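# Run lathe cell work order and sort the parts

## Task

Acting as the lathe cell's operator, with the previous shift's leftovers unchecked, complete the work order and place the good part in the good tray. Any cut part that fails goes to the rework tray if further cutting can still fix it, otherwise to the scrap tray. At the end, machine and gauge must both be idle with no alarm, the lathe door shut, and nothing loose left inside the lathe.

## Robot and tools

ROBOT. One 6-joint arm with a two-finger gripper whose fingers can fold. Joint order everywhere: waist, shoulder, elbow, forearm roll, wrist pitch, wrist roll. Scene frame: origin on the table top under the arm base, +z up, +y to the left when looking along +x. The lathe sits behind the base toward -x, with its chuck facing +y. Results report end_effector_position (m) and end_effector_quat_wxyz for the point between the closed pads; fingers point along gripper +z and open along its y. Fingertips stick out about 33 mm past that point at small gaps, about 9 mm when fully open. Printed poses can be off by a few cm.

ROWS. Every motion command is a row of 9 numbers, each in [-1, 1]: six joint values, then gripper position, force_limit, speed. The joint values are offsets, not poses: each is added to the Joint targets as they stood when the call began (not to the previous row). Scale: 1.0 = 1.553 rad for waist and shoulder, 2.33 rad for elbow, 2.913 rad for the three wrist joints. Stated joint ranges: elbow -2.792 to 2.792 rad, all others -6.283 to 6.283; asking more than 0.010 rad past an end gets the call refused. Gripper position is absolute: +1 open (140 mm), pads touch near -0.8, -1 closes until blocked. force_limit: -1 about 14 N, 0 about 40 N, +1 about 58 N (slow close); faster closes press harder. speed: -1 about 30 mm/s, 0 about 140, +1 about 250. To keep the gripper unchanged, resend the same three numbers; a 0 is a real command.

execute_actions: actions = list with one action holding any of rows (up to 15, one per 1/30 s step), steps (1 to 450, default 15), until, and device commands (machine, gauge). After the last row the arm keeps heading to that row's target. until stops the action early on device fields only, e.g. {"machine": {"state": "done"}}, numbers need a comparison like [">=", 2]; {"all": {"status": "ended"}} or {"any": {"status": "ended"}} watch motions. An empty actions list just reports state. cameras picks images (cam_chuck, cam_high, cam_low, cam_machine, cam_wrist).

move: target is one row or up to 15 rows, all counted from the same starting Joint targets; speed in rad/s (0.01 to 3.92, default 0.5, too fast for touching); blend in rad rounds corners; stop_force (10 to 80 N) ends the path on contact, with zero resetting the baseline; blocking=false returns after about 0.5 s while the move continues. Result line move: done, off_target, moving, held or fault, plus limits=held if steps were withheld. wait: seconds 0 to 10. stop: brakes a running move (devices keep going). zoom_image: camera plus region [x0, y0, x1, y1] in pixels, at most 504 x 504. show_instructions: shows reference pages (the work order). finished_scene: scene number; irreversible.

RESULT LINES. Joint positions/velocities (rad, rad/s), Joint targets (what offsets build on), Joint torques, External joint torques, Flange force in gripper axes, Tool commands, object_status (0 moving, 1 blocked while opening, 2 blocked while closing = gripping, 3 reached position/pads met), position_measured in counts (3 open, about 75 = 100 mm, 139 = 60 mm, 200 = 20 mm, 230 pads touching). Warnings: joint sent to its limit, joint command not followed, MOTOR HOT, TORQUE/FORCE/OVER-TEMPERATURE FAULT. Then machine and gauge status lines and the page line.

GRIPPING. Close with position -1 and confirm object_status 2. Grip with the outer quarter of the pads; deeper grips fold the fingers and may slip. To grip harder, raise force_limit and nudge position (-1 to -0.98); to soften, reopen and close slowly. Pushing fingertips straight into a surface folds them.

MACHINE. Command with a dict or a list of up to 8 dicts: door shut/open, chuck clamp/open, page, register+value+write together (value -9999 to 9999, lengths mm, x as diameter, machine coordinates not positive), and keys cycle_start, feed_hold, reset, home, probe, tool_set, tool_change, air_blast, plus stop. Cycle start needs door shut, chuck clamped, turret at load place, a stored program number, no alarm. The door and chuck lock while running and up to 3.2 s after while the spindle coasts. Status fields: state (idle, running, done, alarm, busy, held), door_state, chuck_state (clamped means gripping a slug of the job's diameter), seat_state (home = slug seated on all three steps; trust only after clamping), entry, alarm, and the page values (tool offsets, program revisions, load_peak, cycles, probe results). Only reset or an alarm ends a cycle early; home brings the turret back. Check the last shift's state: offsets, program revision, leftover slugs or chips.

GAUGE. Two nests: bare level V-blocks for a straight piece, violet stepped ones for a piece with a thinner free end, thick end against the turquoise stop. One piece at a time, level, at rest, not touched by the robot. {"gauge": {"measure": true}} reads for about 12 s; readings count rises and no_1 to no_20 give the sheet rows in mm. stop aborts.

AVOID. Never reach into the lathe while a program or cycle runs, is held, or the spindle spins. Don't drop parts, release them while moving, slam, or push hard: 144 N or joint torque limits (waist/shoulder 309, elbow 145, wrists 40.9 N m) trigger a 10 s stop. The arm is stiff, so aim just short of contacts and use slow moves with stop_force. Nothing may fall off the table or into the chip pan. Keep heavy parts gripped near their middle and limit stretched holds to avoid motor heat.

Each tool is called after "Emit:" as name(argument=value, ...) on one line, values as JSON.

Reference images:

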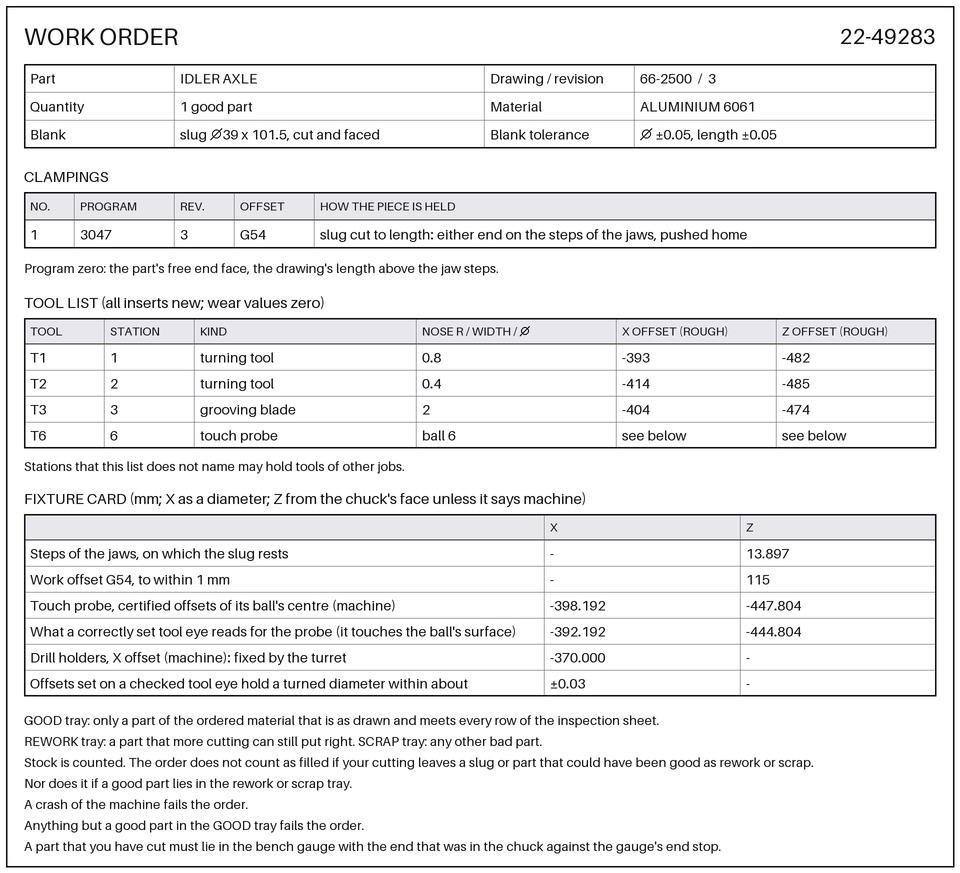

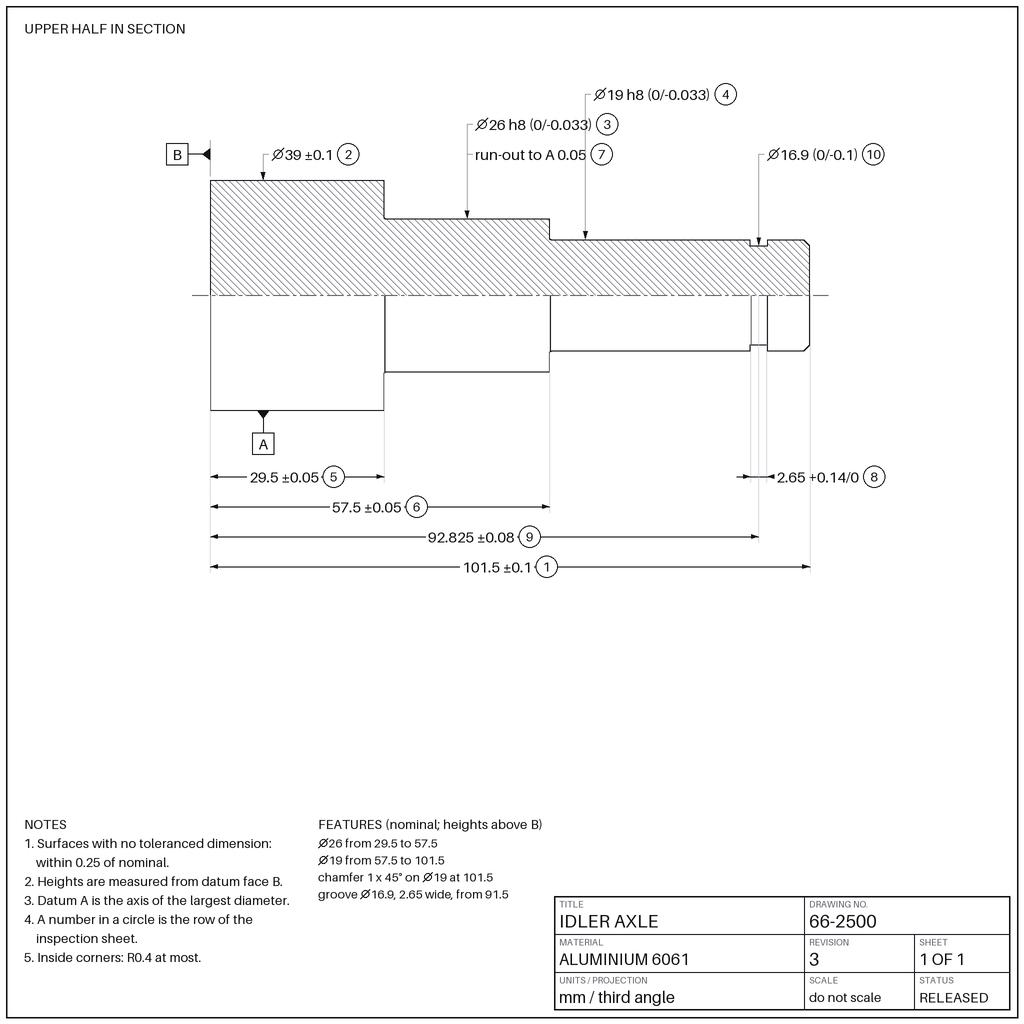

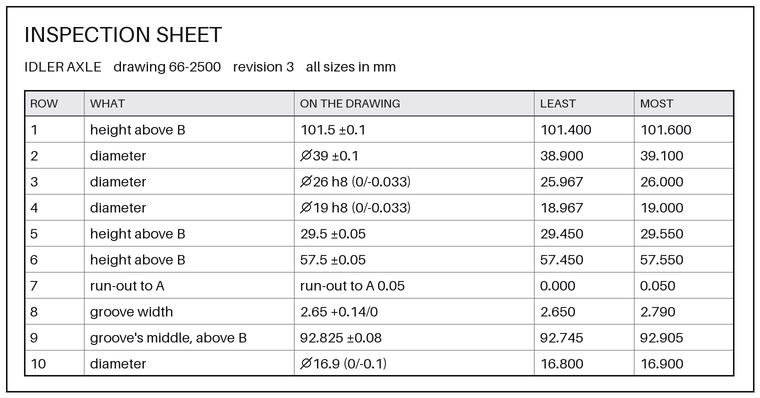

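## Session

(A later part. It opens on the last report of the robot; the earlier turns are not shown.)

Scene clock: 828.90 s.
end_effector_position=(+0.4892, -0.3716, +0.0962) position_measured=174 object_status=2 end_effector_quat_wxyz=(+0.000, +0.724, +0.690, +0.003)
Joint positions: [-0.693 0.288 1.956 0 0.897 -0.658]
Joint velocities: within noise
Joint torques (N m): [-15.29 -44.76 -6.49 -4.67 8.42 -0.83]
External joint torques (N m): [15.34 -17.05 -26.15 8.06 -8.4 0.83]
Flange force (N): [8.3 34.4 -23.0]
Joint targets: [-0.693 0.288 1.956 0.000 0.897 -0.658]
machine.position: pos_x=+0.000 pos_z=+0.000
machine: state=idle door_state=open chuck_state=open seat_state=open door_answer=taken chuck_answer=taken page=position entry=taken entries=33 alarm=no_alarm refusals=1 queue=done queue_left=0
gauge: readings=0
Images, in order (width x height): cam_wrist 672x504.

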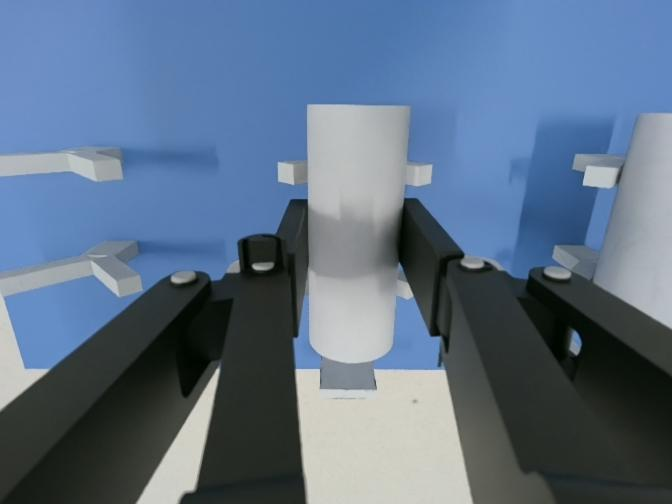

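Emit:
move(target=[0, -0.0623, -0.0405, 0, 0.0658, 0, -1, 0, -1], speed=0.1, cameras=["cam_wrist"])

Scene clock: 835.33 s.
end_effector_position=(+0.4887, -0.3719, +0.1998) position_measured=174 object_status=2 end_effector_quat_wxyz=(+0.000, +0.724, +0.690, +0.003)
Joint positions: [-0.693 0.191 1.862 0 1.088 -0.658]
Joint velocities: within noise
Joint torques (N m): [-1.34 -58.2 -41.18 3.88 0.18 -0.2]
External joint torques (N m): [1.49 1.22 3.85 0 -0.17 0.2]
Flange force (N): [5.2 -2.7 5.3]
Joint targets: [-0.693 0.191 1.862 0.000 1.088 -0.658]
machine.position: pos_x=+0.000 pos_z=+0.000
machine: state=idle door_state=open chuck_state=open seat_state=open door_answer=taken chuck_answer=taken page=position entry=taken entries=33 alarm=no_alarm refusals=1 queue=done queue_left=0
gauge: readings=0
move: done
Images, in order (width x height): cam_wrist 672x504.

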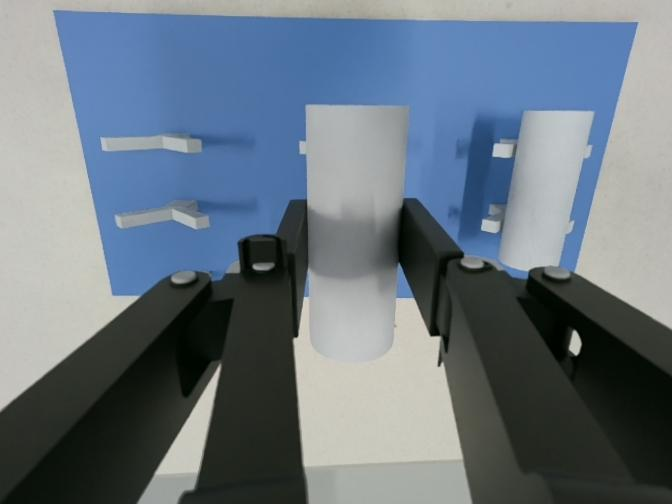

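Emit:
move(target=[0.4546, 0.3921, -0.8421, 0, -0.2190, 0.2259, -1, 0, -1], speed=0.9, cameras=[])

Emit:
move(target=[0, 0.2910, -0.9511, 0, -0.3285, 0, -1, 0, -1], speed=1.0, cameras=[])

Emit:
move(target=[[0, -0.4816, -0.1464, 0, 0.3738, 0, -1, 0, -1],[0.2329, -0.9431, -0.0379, 0.1415, 0.5459, -0.0693, -1, 0, -1]], speed=[0.7, 0.4], blend=0.03, cameras=["cam_wrist","cam_chuck","cam_machine"])

Scene clock: 882.83 s.
end_effector_position=(+1.1041, +0.0305, +1.1820) position_measured=174 object_status=2 end_effector_quat_wxyz=(+0.593, +0.385, +0.382, +0.595)
Joint positions: [0.014 0.801 -0.1 0 0.45 0]
Joint velocities: within noise
Joint torques (N m): [-2.67 -106.13 -33.45 2.81 -3.3 -0.31]
External joint torques (N m): [2.89 3.01 4.12 -0.02 0.79 0.35]
Flange force (N): [0.0 0.0 0.0]
Joint targets: [0.014 0.800 -0.101 0.000 0.450 0.000]
machine.position: pos_x=+0.000 pos_z=+0.000
machine: state=idle door_state=open chuck_state=open seat_state=open door_answer=taken chuck_answer=taken page=position entry=taken entries=33 alarm=no_alarm refusals=1 queue=done queue_left=0
gauge: readings=0
move: done
No camera images: "cameras" was empty.

Scene clock: 886.27 s.
end_effector_position=(-0.2350, +0.0315, +0.6470) position_measured=174 object_status=2 end_effector_quat_wxyz=(+0.500, -0.500, -0.502, +0.498)
Joint positions: [0.014 1.253 -2.317 0 -0.506 0]
Joint velocities: within noise
Joint torques (N m): [-1.09 -57.47 43.02 -4.14 3.75 -0.37]
External joint torques (N m): [0.99 -1.49 -3.64 0.33 -0.99 0.32]
Flange force (N): [0.0 0.0 0.0]
Joint targets: [0.014 1.253 -2.317 0.000 -0.506 0.000]
machine.position: pos_x=+0.000 pos_z=+0.000
machine: state=idle door_state=open chuck_state=open seat_state=open door_answer=taken chuck_answer=taken page=position entry=taken entries=33 alarm=no_alarm refusals=1 queue=done queue_left=0
gauge: readings=0
move: done
No camera images: "cameras" was empty.

Scene clock: 890.00 s.
end_effector_position=(-0.7296, -0.1149, +0.3010) position_measured=174 object_status=2 end_effector_quat_wxyz=(+0.500, -0.500, -0.502, +0.498)
Joint positions: [0.375 -0.212 -2.405 0.412 1.084 -0.202]
Joint velocities: within noise
Joint torques (N m): [-1.61 45.86 23.98 -3 3.85 -0.27]
External joint torques (N m): [1.18 -1.63 -2.3 0.57 -1.14 0.23]
Flange force (N): [-2.9 1.8 -2.7]
Joint targets: [0.375 -0.213 -2.405 0.412 1.084 -0.202]
machine.position: pos_x=+0.000 pos_z=+0.000
machine: state=idle door_state=open chuck_state=open seat_state=open door_answer=taken chuck_answer=taken page=position entry=taken entries=33 alarm=no_alarm refusals=1 queue=done queue_left=0
gauge: readings=0
move: done
Images, in order (width x height): cam_chuck 672x504, cam_machine 672x504, cam_wrist 672x504.

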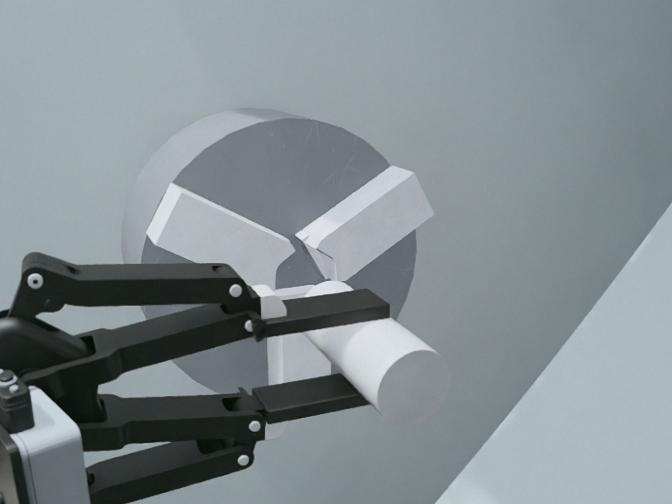

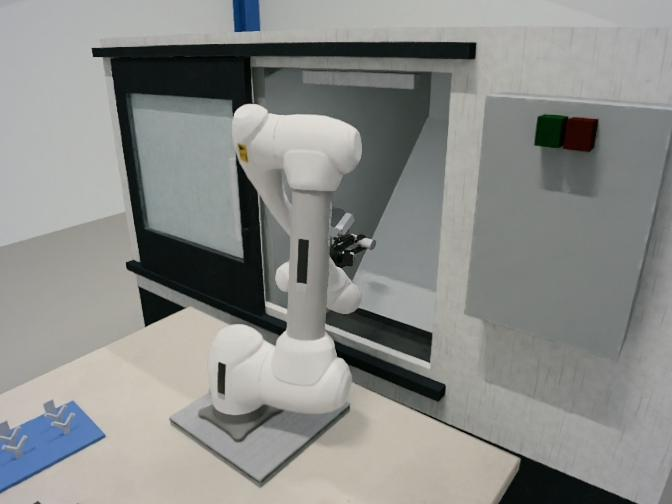

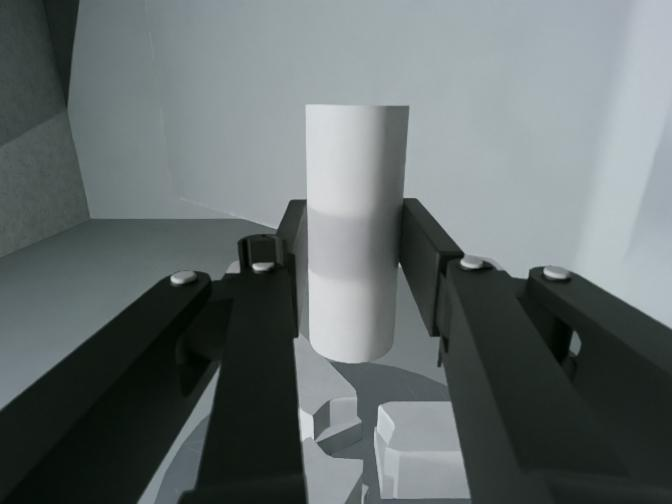

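Emit:
zoom_image(camera="cam_chuck", region=[230, 220, 480, 440])

Scaled by 2.016 from the camera's 672x504 image, which has a finer 960x720 frame.

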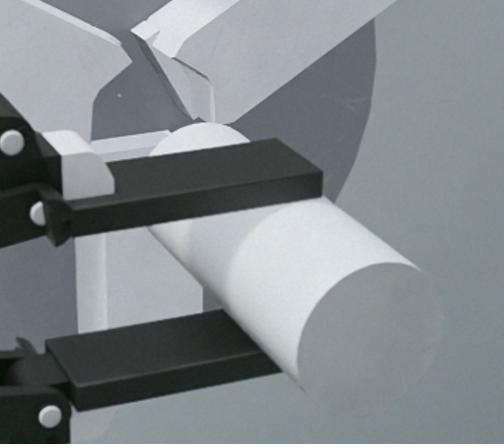

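Emit:
move(target=[-0.0044, -0.0060, 0.0059, -0.0023, -0.0019, 0.0005, -1, 0, -1], speed=0.1, cameras=["cam_wrist","cam_chuck"])

Emit:
zoom_image(camera="cam_chuck", region=[230, 220, 480, 440])

Emit:
zoom_image(camera="cam_wrist", region=[270, 300, 490, 504])

Scene clock: 952.03 s.
end_effector_position=(-0.7376, -0.1149, +0.3008) position_measured=174 object_status=2 end_effector_quat_wxyz=(+0.500, -0.500, -0.502, +0.498)
Joint positions: [0.369 -0.222 -2.391 0.406 1.078 -0.2]
Joint velocities: within noise
Joint torques (N m): [-1.11 46.84 24.57 -2.94 3.87 -0.34]
External joint torques (N m): [0.87 -1.4 -2.42 0.45 -1.15 0.29]
Flange force (N): [-1.7 1.5 -2.8]
Joint targets: [0.369 -0.222 -2.391 0.406 1.078 -0.200]
machine.position: pos_x=+0.000 pos_z=+0.000
machine: state=idle door_state=open chuck_state=open seat_state=open door_answer=taken chuck_answer=taken page=position entry=taken entries=33 alarm=no_alarm refusals=1 queue=done queue_left=0
gauge: readings=0
move: done
Images, in order (width x height): cam_chuck 672x504, cam_wrist 672x504.

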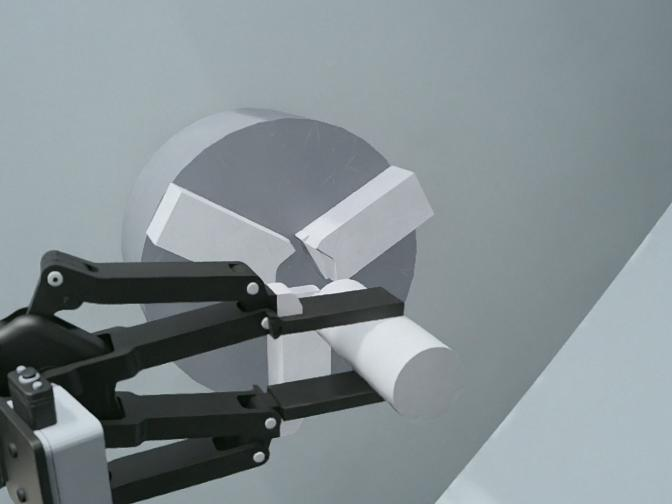

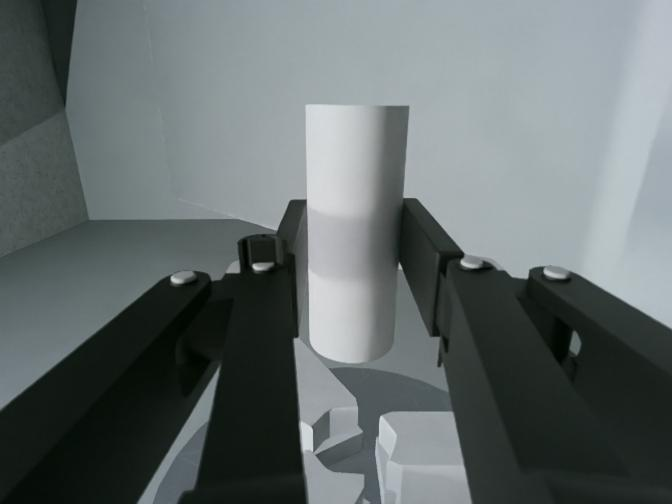

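Scaled by 2.016 from the camera's 672x504 image, which has a finer 960x720 frame.

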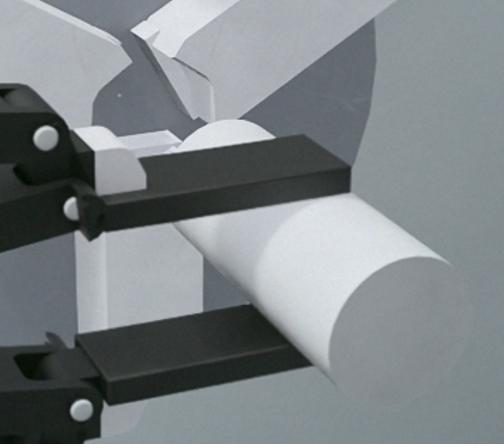

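Scaled by 2.291 from the camera's 672x504 image, which has a finer 960x720 frame.

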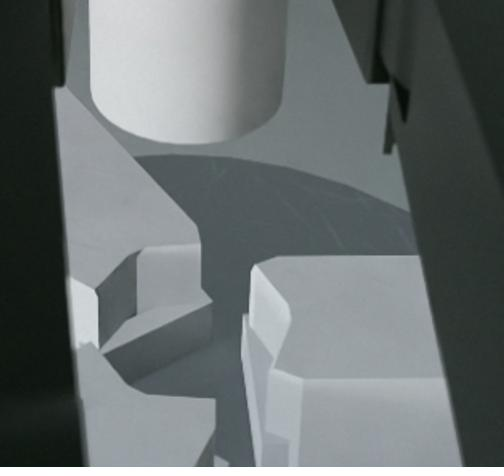

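Emit:
move(target=[0.0560, -0.0095, 0.0095, 0.0335, 0.0044, -0.0167, -1, 0, -1], speed=0.06, stop_force=15, cameras=["cam_wrist","cam_chuck"])

Emit:
zoom_image(camera="cam_chuck", region=[210, 200, 430, 400])

Emit:
zoom_image(camera="cam_wrist", region=[270, 300, 490, 504])

Scene clock: 976.07 s.
end_effector_position=(-0.7375, -0.1549, +0.3007) position_measured=174 object_status=2 end_effector_quat_wxyz=(+0.500, -0.500, -0.502, +0.498)
Joint positions: [0.455 -0.237 -2.369 0.503 1.091 -0.249]
Joint velocities: within noise
Joint torques (N m): [-1.52 48.46 24.21 -3.07 3.77 -0.22]
External joint torques (N m): [1.39 -2.1 -2.34 0.55 -1.1 0.17]
Flange force (N): [-3.0 2.8 -2.6]
Joint targets: [0.455 -0.237 -2.369 0.503 1.091 -0.249]
machine.position: pos_x=+0.000 pos_z=+0.000
machine: state=idle door_state=open chuck_state=open seat_state=open door_answer=taken chuck_answer=taken page=position entry=taken entries=33 alarm=no_alarm refusals=1 queue=done queue_left=0
gauge: readings=0
move: done
Images, in order (width x height): cam_chuck 672x504, cam_wrist 672x504.

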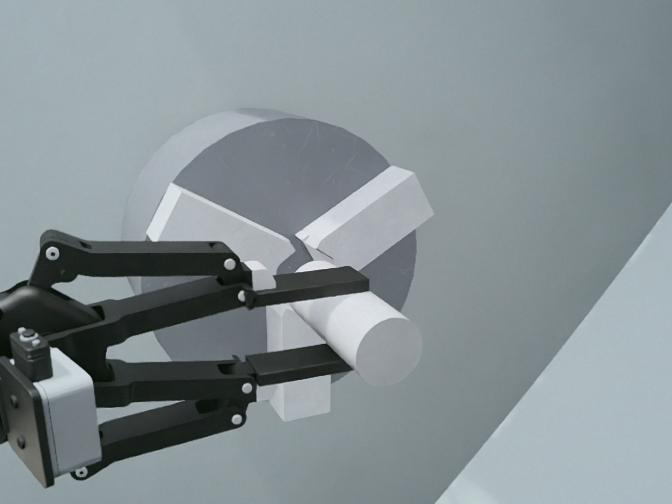

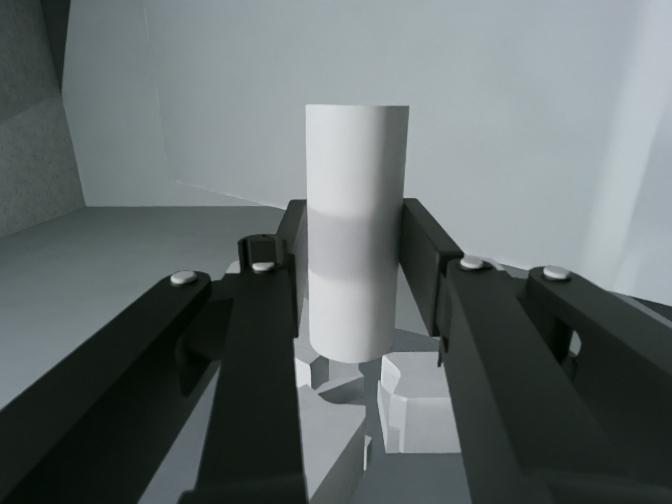

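Scaled by 2.291 from the camera's 672x504 image, which has a finer 960x720 frame.

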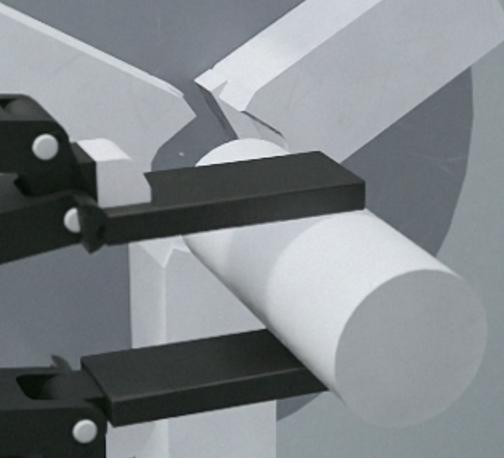

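Scaled by 2.291 from the camera's 672x504 image, which has a finer 960x720 frame.

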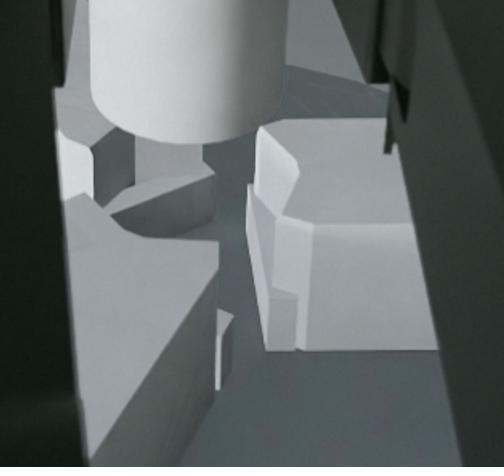

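Emit:
move(target=[0.0393, -0.0088, 0.0089, 0.0234, 0.0035, -0.0118, -1, 0, -1], speed=0.03, stop_force=15, cameras=["cam_wrist","cam_chuck"])

Emit:
zoom_image(camera="cam_chuck", region=[210, 200, 430, 400])

Emit:
zoom_image(camera="cam_wrist", region=[270, 300, 490, 504])

Scene clock: 999.93 s.
end_effector_position=(-0.7376, -0.1849, +0.3006) position_measured=174 object_status=2 end_effector_quat_wxyz=(+0.500, -0.500, -0.502, +0.498)
Joint positions: [0.517 -0.25 -2.349 0.571 1.101 -0.283]
Joint velocities: within noise
Joint torques (N m): [-1.42 49.45 24.22 -3.13 3.75 -0.36]
External joint torques (N m): [1.19 -1.6 -2.36 0.58 -1.1 0.32]
Flange force (N): [-1.9 2.1 -3.1]
Joint targets: [0.517 -0.250 -2.349 0.571 1.101 -0.283]
machine.position: pos_x=+0.000 pos_z=+0.000
machine: state=idle door_state=open chuck_state=open seat_state=open door_answer=taken chuck_answer=taken page=position entry=taken entries=33 alarm=no_alarm refusals=1 queue=done queue_left=0
gauge: readings=0
move: done
Images, in order (width x height): cam_chuck 672x504, cam_wrist 672x504.

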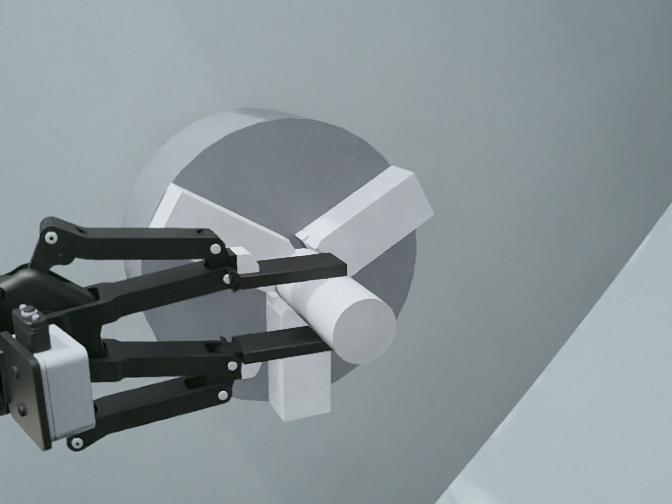

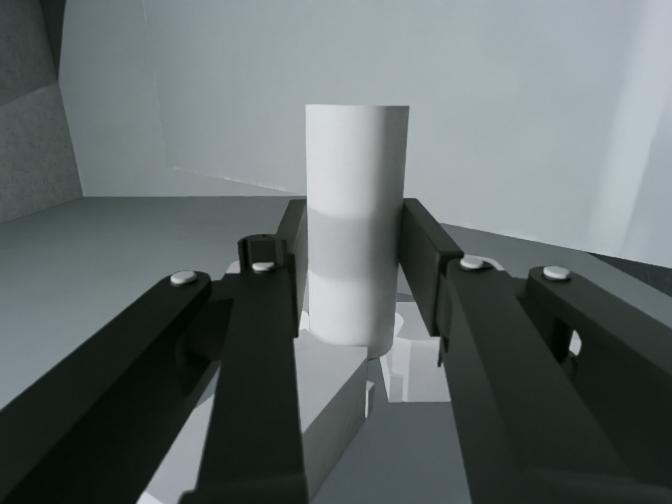

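Scaled by 2.291 from the camera's 672x504 image, which has a finer 960x720 frame.

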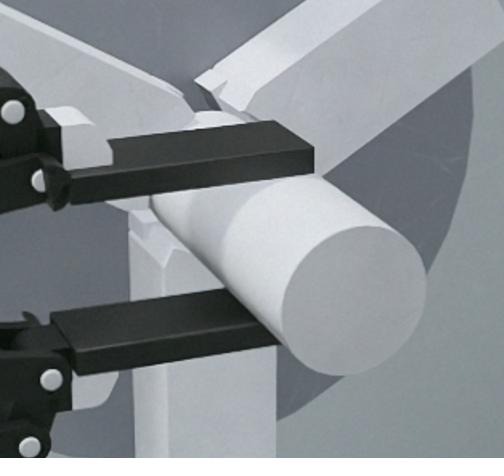

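Scaled by 2.291 from the camera's 672x504 image, which has a finer 960x720 frame.

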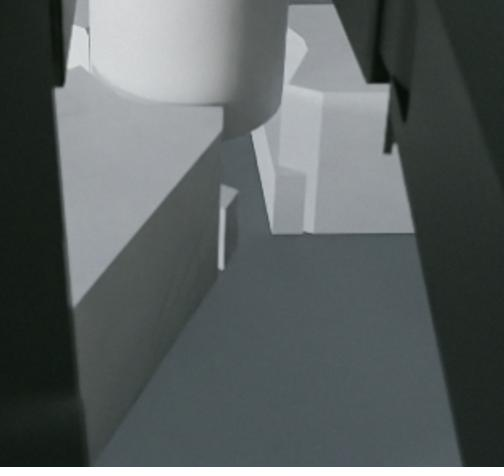

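Emit:
move(target=[0.0250, -0.0064, 0.0066, 0.0147, 0.0023, -0.0076, -1, 0, -1], speed=0.012, stop_force=15, cameras=["cam_wrist","cam_chuck"])

Emit:
zoom_image(camera="cam_wrist", region=[270, 300, 490, 504])

Scene clock: 1009.07 s.
end_effector_position=(-0.7377, -0.1947, +0.3006) position_measured=174 object_status=2 end_effector_quat_wxyz=(+0.500, -0.500, -0.502, +0.498)
Joint positions: [0.536 -0.255 -2.341 0.594 1.105 -0.294]
Joint velocities: within noise
Joint torques (N m): [16.23 49.94 27.71 -9.69 2 -0.12]
External joint torques (N m): [-16.28 -2.1 -5.88 7.12 0.63 0.07]
Flange force (N): [19.6 3.4 3.0]
Joint targets: [0.536 -0.255 -2.341 0.593 1.105 -0.294]
machine.position: pos_x=+0.000 pos_z=+0.000
machine: state=idle door_state=open chuck_state=open seat_state=open door_answer=taken chuck_answer=taken page=position entry=taken entries=33 alarm=no_alarm refusals=1 queue=done queue_left=0
gauge: readings=0
move: contact; the waist is farthest, 0.020 rad from its target
Images, in order (width x height): cam_chuck 672x504, cam_wrist 672x504.

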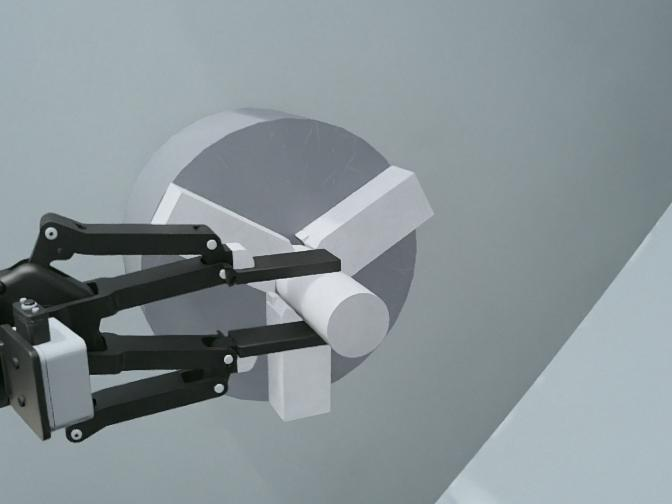

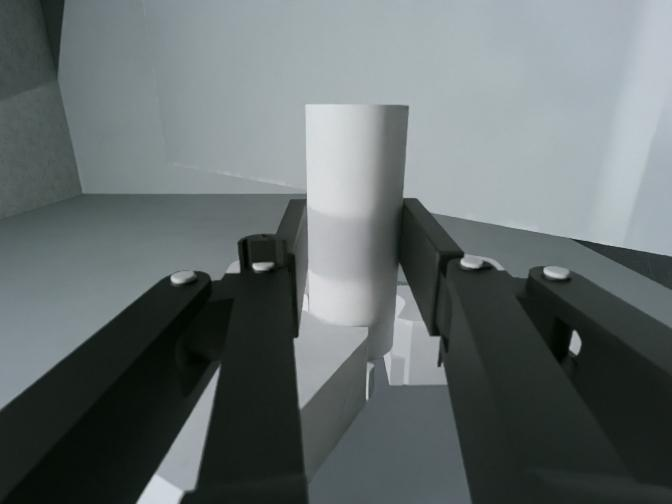

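Scaled by 2.291 from the camera's 672x504 image, which has a finer 960x720 frame.

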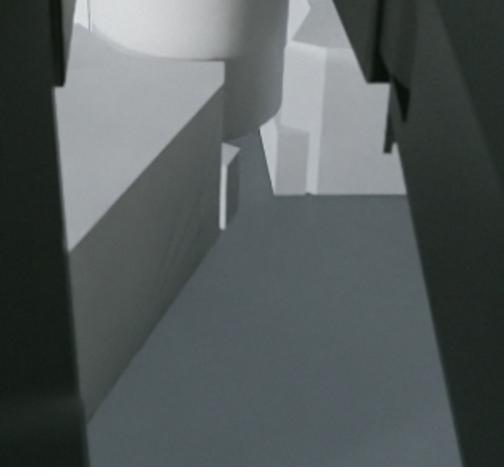

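Emit:
execute_actions(actions=[{"machine":{"chuck":"clamp"},"steps":90,"until":{"machine":{"chuck_state":["!=","open"]}}}], cameras=[])

Emit:
execute_actions(actions=[{"steps":45}], cameras=["cam_wrist"])

Scene clock: 1014.07 s.
end_effector_position=(-0.7377, -0.1947, +0.3006) position_measured=174 object_status=2 end_effector_quat_wxyz=(+0.500, -0.500, -0.502, +0.498)
Joint positions: [0.536 -0.255 -2.341 0.593 1.105 -0.294]
Joint velocities: within noise
Joint torques (N m): [23.84 53.72 24.77 -12.16 2.38 -0.14]
External joint torques (N m): [-23.9 -5.11 -2.87 9.58 0.27 0.09]
Flange force (N): [25.4 5.4 17.3]
Joint targets: [0.536 -0.255 -2.341 0.593 1.105 -0.294]
Tool commands: gripper/position=-1.0 gripper/force_limit=+0.0 gripper/speed=-1.0
machine.position: pos_x=+0.000 pos_z=+0.000
machine: state=idle door_state=open chuck_state=between seat_state=open door_answer=taken chuck_answer=taken page=position entry=taken entries=33 alarm=no_alarm refusals=1 queue=running queue_left=0
gauge: readings=0
No camera images: "cameras" was empty.

Scene clock: 1015.77 s.
end_effector_position=(-0.7377, -0.1948, +0.3006) position_measured=174 object_status=2 end_effector_quat_wxyz=(+0.500, -0.500, -0.502, +0.498)
Joint positions: [0.536 -0.255 -2.341 0.593 1.105 -0.294]
Joint velocities: within noise
Joint torques (N m): [6.67 67.2 8.29 -3.35 9.12 -0.65]
External joint torques (N m): [-7.04 -18.22 13.62 0.78 -6.45 0.6]
Flange force (N): [-5.0 15.8 53.7]
Joint targets: [0.536 -0.255 -2.341 0.593 1.105 -0.294]
Tool commands: gripper/position=-1.0 gripper/force_limit=+0.0 gripper/speed=-1.0
machine.position: pos_x=+0.000 pos_z=+0.000
machine: state=idle door_state=open chuck_state=clamped seat_state=home door_answer=taken chuck_answer=taken page=position entry=taken entries=33 alarm=no_alarm refusals=1 queue=done queue_left=0
gauge: readings=0
Images, in order (width x height): cam_wrist 672x504.

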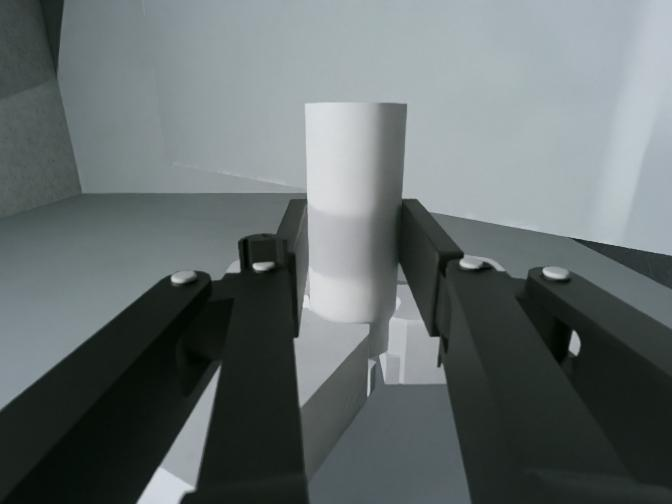

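Emit:
execute_actions(actions=[{"rows":[[0,0,0,0,0,0,0.4,0,-0.5]],"steps":45}], cameras=[])

Emit:
move(target=[[0.0639, 0.0589, -0.0572, 0.0320, 0.0215, -0.0058, 0.4, 0, -0.5],[-0.3368, 0.0628, -0.0605, -0.2036, -0.0127, 0.1009, 0.4, 0, -0.5],[-0.3368, 0.4887, -0.1356, -0.2036, -0.1795, 0.1009, 0.4, 0, -0.5],[-0.3368, 0.9704, 0.0107, -0.2036, -0.5534, 0.1009, 0.4, 0, -0.5],[-0.3368, 0.8081, 0.3180, -0.2036, -0.4480, 0.1009, 0.4, 0, -0.5]], speed=[0.15, 0.6, 0.8, 0.9, 0.9], blend=0.04, cameras=["cam_chuck","cam_machine"])

Scene clock: 1042.37 s.
end_effector_position=(-0.7377, -0.1948, +0.3006) position_measured=78 object_status=3 end_effector_quat_wxyz=(+0.500, -0.500, -0.502, +0.498)
Joint positions: [0.536 -0.255 -2.341 0.593 1.105 -0.294]
Joint velocities: within noise
Joint torques (N m): [-1.11 47.92 22.09 -2.83 2.74 -0.33]
External joint torques (N m): [0.89 0.3 -0.31 0.27 -0.12 0.29]
Flange force (N): [-1.6 -0.4 -2.0]
Joint targets: [0.536 -0.255 -2.341 0.593 1.105 -0.294]
machine.position: pos_x=+0.000 pos_z=+0.000
machine: state=idle door_state=open chuck_state=clamped seat_state=home door_answer=taken chuck_answer=taken page=position entry=taken entries=33 alarm=no_alarm refusals=1 queue=done queue_left=0
gauge: readings=0
No camera images: "cameras" was empty.

Scene clock: 1047.90 s.
end_effector_position=(-0.0373, +0.0292, +1.2105) position_measured=78 object_status=3 end_effector_quat_wxyz=(+0.651, -0.275, -0.278, +0.650)
Joint positions: [0.013 1 -1.6 0 -0.2 0]
Joint velocities: within noise
Joint torques (N m): [-1.45 -60.71 26.24 -2.66 1.97 -0.22]
External joint torques (N m): [1.45 -0.23 -0.51 0.19 0.01 0.18]
Flange force (N): [0.0 0.0 0.0]
Joint targets: [0.013 1.000 -1.600 0.000 -0.200 0.000]
machine.position: pos_x=+0.000 pos_z=+0.000
machine: state=idle door_state=open chuck_state=clamped seat_state=home door_answer=taken chuck_answer=taken page=position entry=taken entries=33 alarm=no_alarm refusals=1 queue=done queue_left=0
gauge: readings=0
move: done
Images, in order (width x height): cam_chuck 672x504, cam_machine 672x504.

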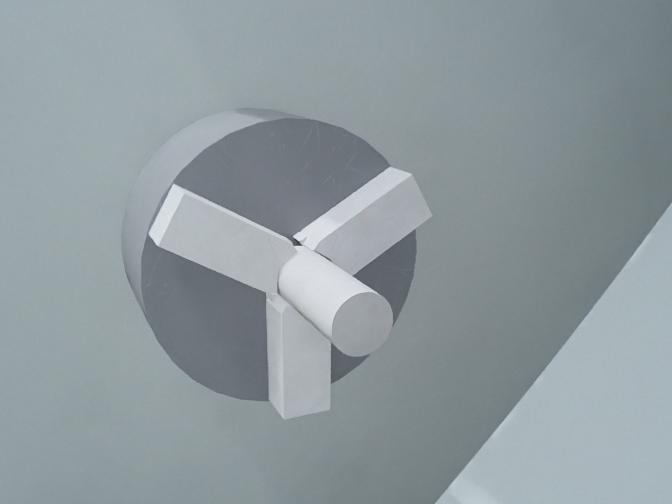

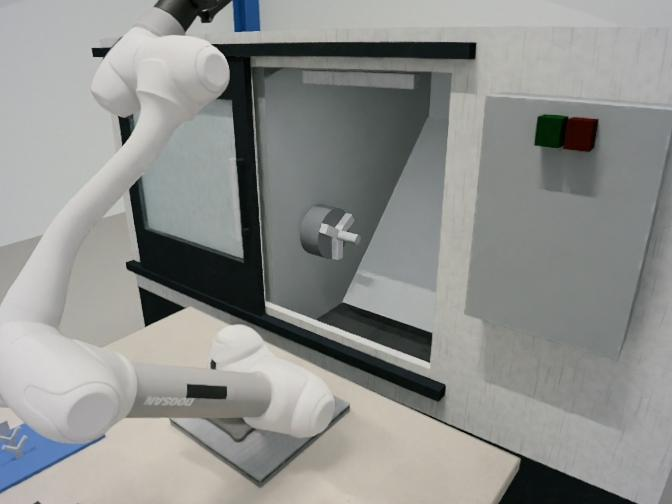

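Emit:
execute_actions(actions=[{"machine":[{"door":"shut","page":"measuring"},{"register":"probe_x","value":0,"write":true},{"register":"probe_z","value":130,"write":true},{"probe":true}],"steps":450,"until":{"machine":{"queue":["!=","running"]}}}], cameras=[])

Emit:
execute_actions(actions=[{"machine":[{"register":"probe_move_z","value":0,"write":true},{"register":"probe_move_x","value":-40,"write":true},{"register":"probe_x","value":70,"write":true},{"register":"probe_z","value":90,"write":true},{"probe":true}],"steps":450,"until":{"machine":{"queue":["!=","running"]}}}], cameras=[])

Scene clock: 1069.93 s.
end_effector_position=(-0.0372, +0.0292, +1.2106) position_measured=78 object_status=3 end_effector_quat_wxyz=(+0.651, -0.275, -0.278, +0.650)
Joint positions: [0.013 1 -1.6 0 -0.2 0]
Joint velocities: within noise
Joint torques (N m): [-0.35 -60.72 26.26 -2.66 2.03 -0.22]
External joint torques (N m): [0.53 -0.94 -0.64 0.21 -0.06 0.18]
Flange force (N): [0.0 0.0 0.0]
Joint targets: [0.013 1.000 -1.600 0.000 -0.200 0.000]
Tool commands: gripper/position=+0.4 gripper/force_limit=+0.0 gripper/speed=-0.5
machine.measuring: probe_x=+0.000 probe_z=+130.000 probe_move_x=+0.000 probe_move_z=-20.000 probe_radius=+2.992 eye_x=+61.702 eye_z=+148.303 probe_touched=+1 probe_found_x=+0.000 probe_found_z=+115.556 set_x=-404.431 set_z=-473.519
machine: state=idle door_state=shut chuck_state=clamped seat_state=home door_answer=taken chuck_answer=taken page=measuring entry=taken entries=36 alarm=no_alarm refusals=1 queue=done queue_left=0
gauge: readings=0
No camera images: "cameras" was empty.

Scene clock: 1076.90 s.
end_effector_position=(-0.0372, +0.0292, +1.2106) position_measured=78 object_status=3 end_effector_quat_wxyz=(+0.651, -0.275, -0.278, +0.650)
Joint positions: [0.013 1 -1.6 0 -0.2 0]
Joint velocities: within noise
Joint torques (N m): [-1.23 -60.34 26.18 -2.72 2.02 -0.26]
External joint torques (N m): [1.16 -0.3 -0.26 0.24 -0.03 0.23]
Flange force (N): [0.0 0.0 0.0]
Joint targets: [0.013 1.000 -1.600 0.000 -0.200 0.000]
Tool commands: gripper/position=+0.4 gripper/force_limit=+0.0 gripper/speed=-0.5
machine.measuring: probe_x=+70.000 probe_z=+90.000 probe_move_x=-40.000 probe_move_z=+0.000 probe_radius=+2.992 eye_x=+61.702 eye_z=+148.303 probe_touched=+1 probe_found_x=+38.991 probe_found_z=+90.000 set_x=-404.431 set_z=-473.519
machine: state=idle door_state=shut chuck_state=clamped seat_state=home door_answer=taken chuck_answer=taken page=measuring entry=taken entries=41 alarm=no_alarm refusals=1 queue=done queue_left=0
gauge: readings=0
No camera images: "cameras" was empty.

Emit:
execute_actions(actions=[{"machine":[{"register":"probe_z","value":112,"write":true},{"probe":true}],"steps":450,"until":{"machine":{"queue":["!=","running"]}}}], cameras=[])

Emit:
execute_actions(actions=[{"machine":[{"register":"probe_z","value":50,"write":true},{"probe":true}],"steps":450,"until":{"machine":{"queue":["!=","running"]}}}], cameras=[])

Emit:
execute_actions(actions=[{"machine":[{"register":"probe_move_x","value":0,"write":true},{"register":"probe_move_z","value":-20,"write":true},{"register":"probe_x","value":30,"write":true},{"register":"probe_z","value":130,"write":true},{"probe":true}],"steps":450,"until":{"machine":{"queue":["!=","running"]}}}], cameras=[])

Scene clock: 1104.97 s.
end_effector_position=(-0.0372, +0.0292, +1.2106) position_measured=78 object_status=3 end_effector_quat_wxyz=(+0.651, -0.275, -0.278, +0.650)
Joint positions: [0.013 1 -1.6 0 -0.2 0]
Joint velocities: within noise
Joint torques (N m): [-0.6 -60.67 26.27 -2.76 2.02 -0.25]
External joint torques (N m): [0.82 -0.35 -0.47 0.28 -0.04 0.22]
Flange force (N): [0.0 0.0 0.0]
Joint targets: [0.013 1.000 -1.600 0.000 -0.200 0.000]
Tool commands: gripper/position=+0.4 gripper/force_limit=+0.0 gripper/speed=-0.5
machine.measuring: probe_x=+70.000 probe_z=+112.000 probe_move_x=-40.000 probe_move_z=+0.000 probe_radius=+2.992 eye_x=+61.702 eye_z=+148.303 probe_touched=+1 probe_found_x=+38.984 probe_found_z=+112.000 set_x=-404.431 set_z=-473.519
machine: state=idle door_state=shut chuck_state=clamped seat_state=home door_answer=taken chuck_answer=taken page=measuring entry=taken entries=43 alarm=no_alarm refusals=1 queue=done queue_left=0
gauge: readings=0
No camera images: "cameras" was empty.

Scene clock: 1111.53 s.
end_effector_position=(-0.0372, +0.0292, +1.2106) position_measured=78 object_status=3 end_effector_quat_wxyz=(+0.651, -0.275, -0.278, +0.650)
Joint positions: [0.013 1 -1.6 0 -0.2 0]
Joint velocities: within noise
Joint torques (N m): [-1.03 -60.85 26.06 -2.72 2.07 -0.27]
External joint torques (N m): [0.89 -0.1 -0.23 0.24 -0.09 0.24]
Flange force (N): [0.0 0.0 0.0]
Joint targets: [0.013 1.000 -1.600 0.000 -0.200 0.000]
Tool commands: gripper/position=+0.4 gripper/force_limit=+0.0 gripper/speed=-0.5
machine.measuring: probe_x=+70.000 probe_z=+50.000 probe_move_x=-40.000 probe_move_z=+0.000 probe_radius=+2.992 eye_x=+61.702 eye_z=+148.303 probe_touched=+1 probe_found_x=+39.007 probe_found_z=+50.000 set_x=-404.431 set_z=-473.519
machine: state=idle door_state=shut chuck_state=clamped seat_state=home door_answer=taken chuck_answer=taken page=measuring entry=taken entries=45 alarm=no_alarm refusals=1 queue=done queue_left=0
gauge: readings=0
No camera images: "cameras" was empty.

Scene clock: 1118.47 s.
end_effector_position=(-0.0372, +0.0292, +1.2106) position_measured=78 object_status=3 end_effector_quat_wxyz=(+0.651, -0.275, -0.278, +0.650)
Joint positions: [0.013 1 -1.6 0 -0.2 0]
Joint velocities: within noise
Joint torques (N m): [-1.3 -60.54 26.41 -2.76 2.12 -0.22]
External joint torques (N m): [1.26 -1.01 -0.97 0.32 -0.17 0.19]
Flange force (N): [0.0 0.0 0.0]
Joint targets: [0.013 1.000 -1.600 0.000 -0.200 0.000]
Tool commands: gripper/position=+0.4 gripper/force_limit=+0.0 gripper/speed=-0.5
machine.measuring: probe_x=+30.000 probe_z=+130.000 probe_move_x=+0.000 probe_move_z=-20.000 probe_radius=+2.992 eye_x=+61.702 eye_z=+148.303 probe_touched=+1 probe_found_x=+30.000 probe_found_z=+115.558 set_x=-404.431 set_z=-473.519
machine: state=idle door_state=shut chuck_state=clamped seat_state=home door_answer=taken chuck_answer=taken page=measuring entry=taken entries=50 alarm=no_alarm refusals=1 queue=done queue_left=0
gauge: readings=0
No camera images: "cameras" was empty.

Emit:
execute_actions(actions=[{"machine":{"door":"open","page":"position"},"steps":120,"until":{"machine":{"door_state":"open"}}}], cameras=[])

Emit:
move(target=[[0, 0.1623, -0.3073, 0, -0.1054, 0, 0.4, 0, -0.5],[0, -0.3194, -0.4537, 0, 0.2685, 0, 0.4, 0, -0.5],[0.4007, -0.7492, -0.3752, 0.2356, 0.4695, -0.1068, 0.4, 0, -0.5]], speed=[0.8, 0.8, 0.6], blend=0.04, cameras=["cam_wrist"])

Emit:
move(target=[-0.0648, -0.0602, 0.0585, -0.0325, -0.0219, 0.0059, 0.4, 0, -0.5], speed=0.15, stop_force=20, cameras=["cam_wrist"])

Scene clock: 1141.33 s.
end_effector_position=(-0.0372, +0.0292, +1.2106) position_measured=78 object_status=3 end_effector_quat_wxyz=(+0.651, -0.275, -0.278, +0.650)
Joint positions: [0.013 1 -1.6 0 -0.2 0]
Joint velocities: within noise
Joint torques (N m): [-0.83 -60.76 26.3 -2.76 2.11 -0.28]
External joint torques (N m): [0.91 -0.36 -0.59 0.29 -0.13 0.25]
Flange force (N): [0.0 0.0 0.0]
Joint targets: [0.013 1.000 -1.600 0.000 -0.200 0.000]
Tool commands: gripper/position=+0.4 gripper/force_limit=+0.0 gripper/speed=-0.5
machine.position: pos_x=+0.000 pos_z=+0.000
machine: state=idle door_state=open chuck_state=clamped seat_state=home door_answer=taken chuck_answer=taken page=position entry=taken entries=50 alarm=no_alarm refusals=1 queue=running queue_left=0
gauge: readings=0
No camera images: "cameras" was empty.

Scene clock: 1145.27 s.
end_effector_position=(-0.6550, -0.1896, +0.3010) position_measured=78 object_status=3 end_effector_quat_wxyz=(+0.500, -0.500, -0.502, +0.498)
Joint positions: [0.635 -0.164 -2.474 0.687 1.167 -0.311]
Joint velocities: within noise
Joint torques (N m): [-1.4 36.24 20.75 -2.56 2.69 -0.31]
External joint torques (N m): [1.19 1.17 -0.68 0.17 -0.06 0.27]
Flange force (N): [-1.3 -2.0 -4.3]
Joint targets: [0.635 -0.164 -2.474 0.687 1.167 -0.311]
machine.position: pos_x=+0.000 pos_z=+0.000
machine: state=idle door_state=open chuck_state=clamped seat_state=home door_answer=taken chuck_answer=taken page=position entry=taken entries=50 alarm=no_alarm refusals=1 queue=done queue_left=0
gauge: readings=0
move: done
Images, in order (width x height): cam_wrist 672x504.

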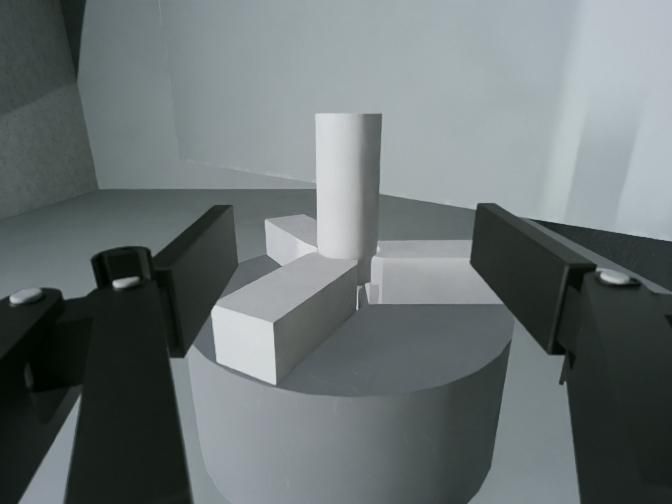

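Scene clock: 1146.93 s.
end_effector_position=(-0.7394, -0.1951, +0.3006) position_measured=78 object_status=3 end_effector_quat_wxyz=(+0.500, -0.500, -0.502, +0.498)
Joint positions: [0.535 -0.257 -2.338 0.592 1.103 -0.294]
Joint velocities: within noise
Joint torques (N m): [-1.38 47.23 22.4 -2.82 2.68 -0.29]
External joint torques (N m): [1.11 1.59 -0.43 0.25 -0.05 0.24]
Flange force (N): [-1.3 -2.7 -3.8]
Joint targets: [0.535 -0.257 -2.338 0.592 1.103 -0.294]
machine.position: pos_x=+0.000 pos_z=+0.000
machine: state=idle door_state=open chuck_state=clamped seat_state=home door_answer=taken chuck_answer=taken page=position entry=taken entries=50 alarm=no_alarm refusals=1 queue=done queue_left=0
gauge: readings=0
move: done
Images, in order (width x height): cam_wrist 672x504.

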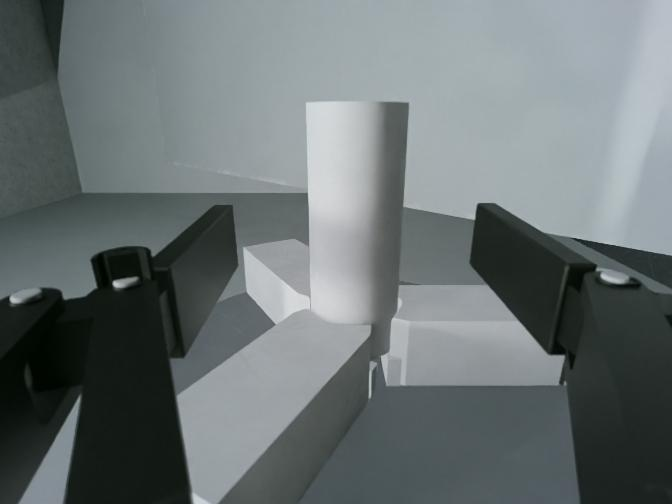

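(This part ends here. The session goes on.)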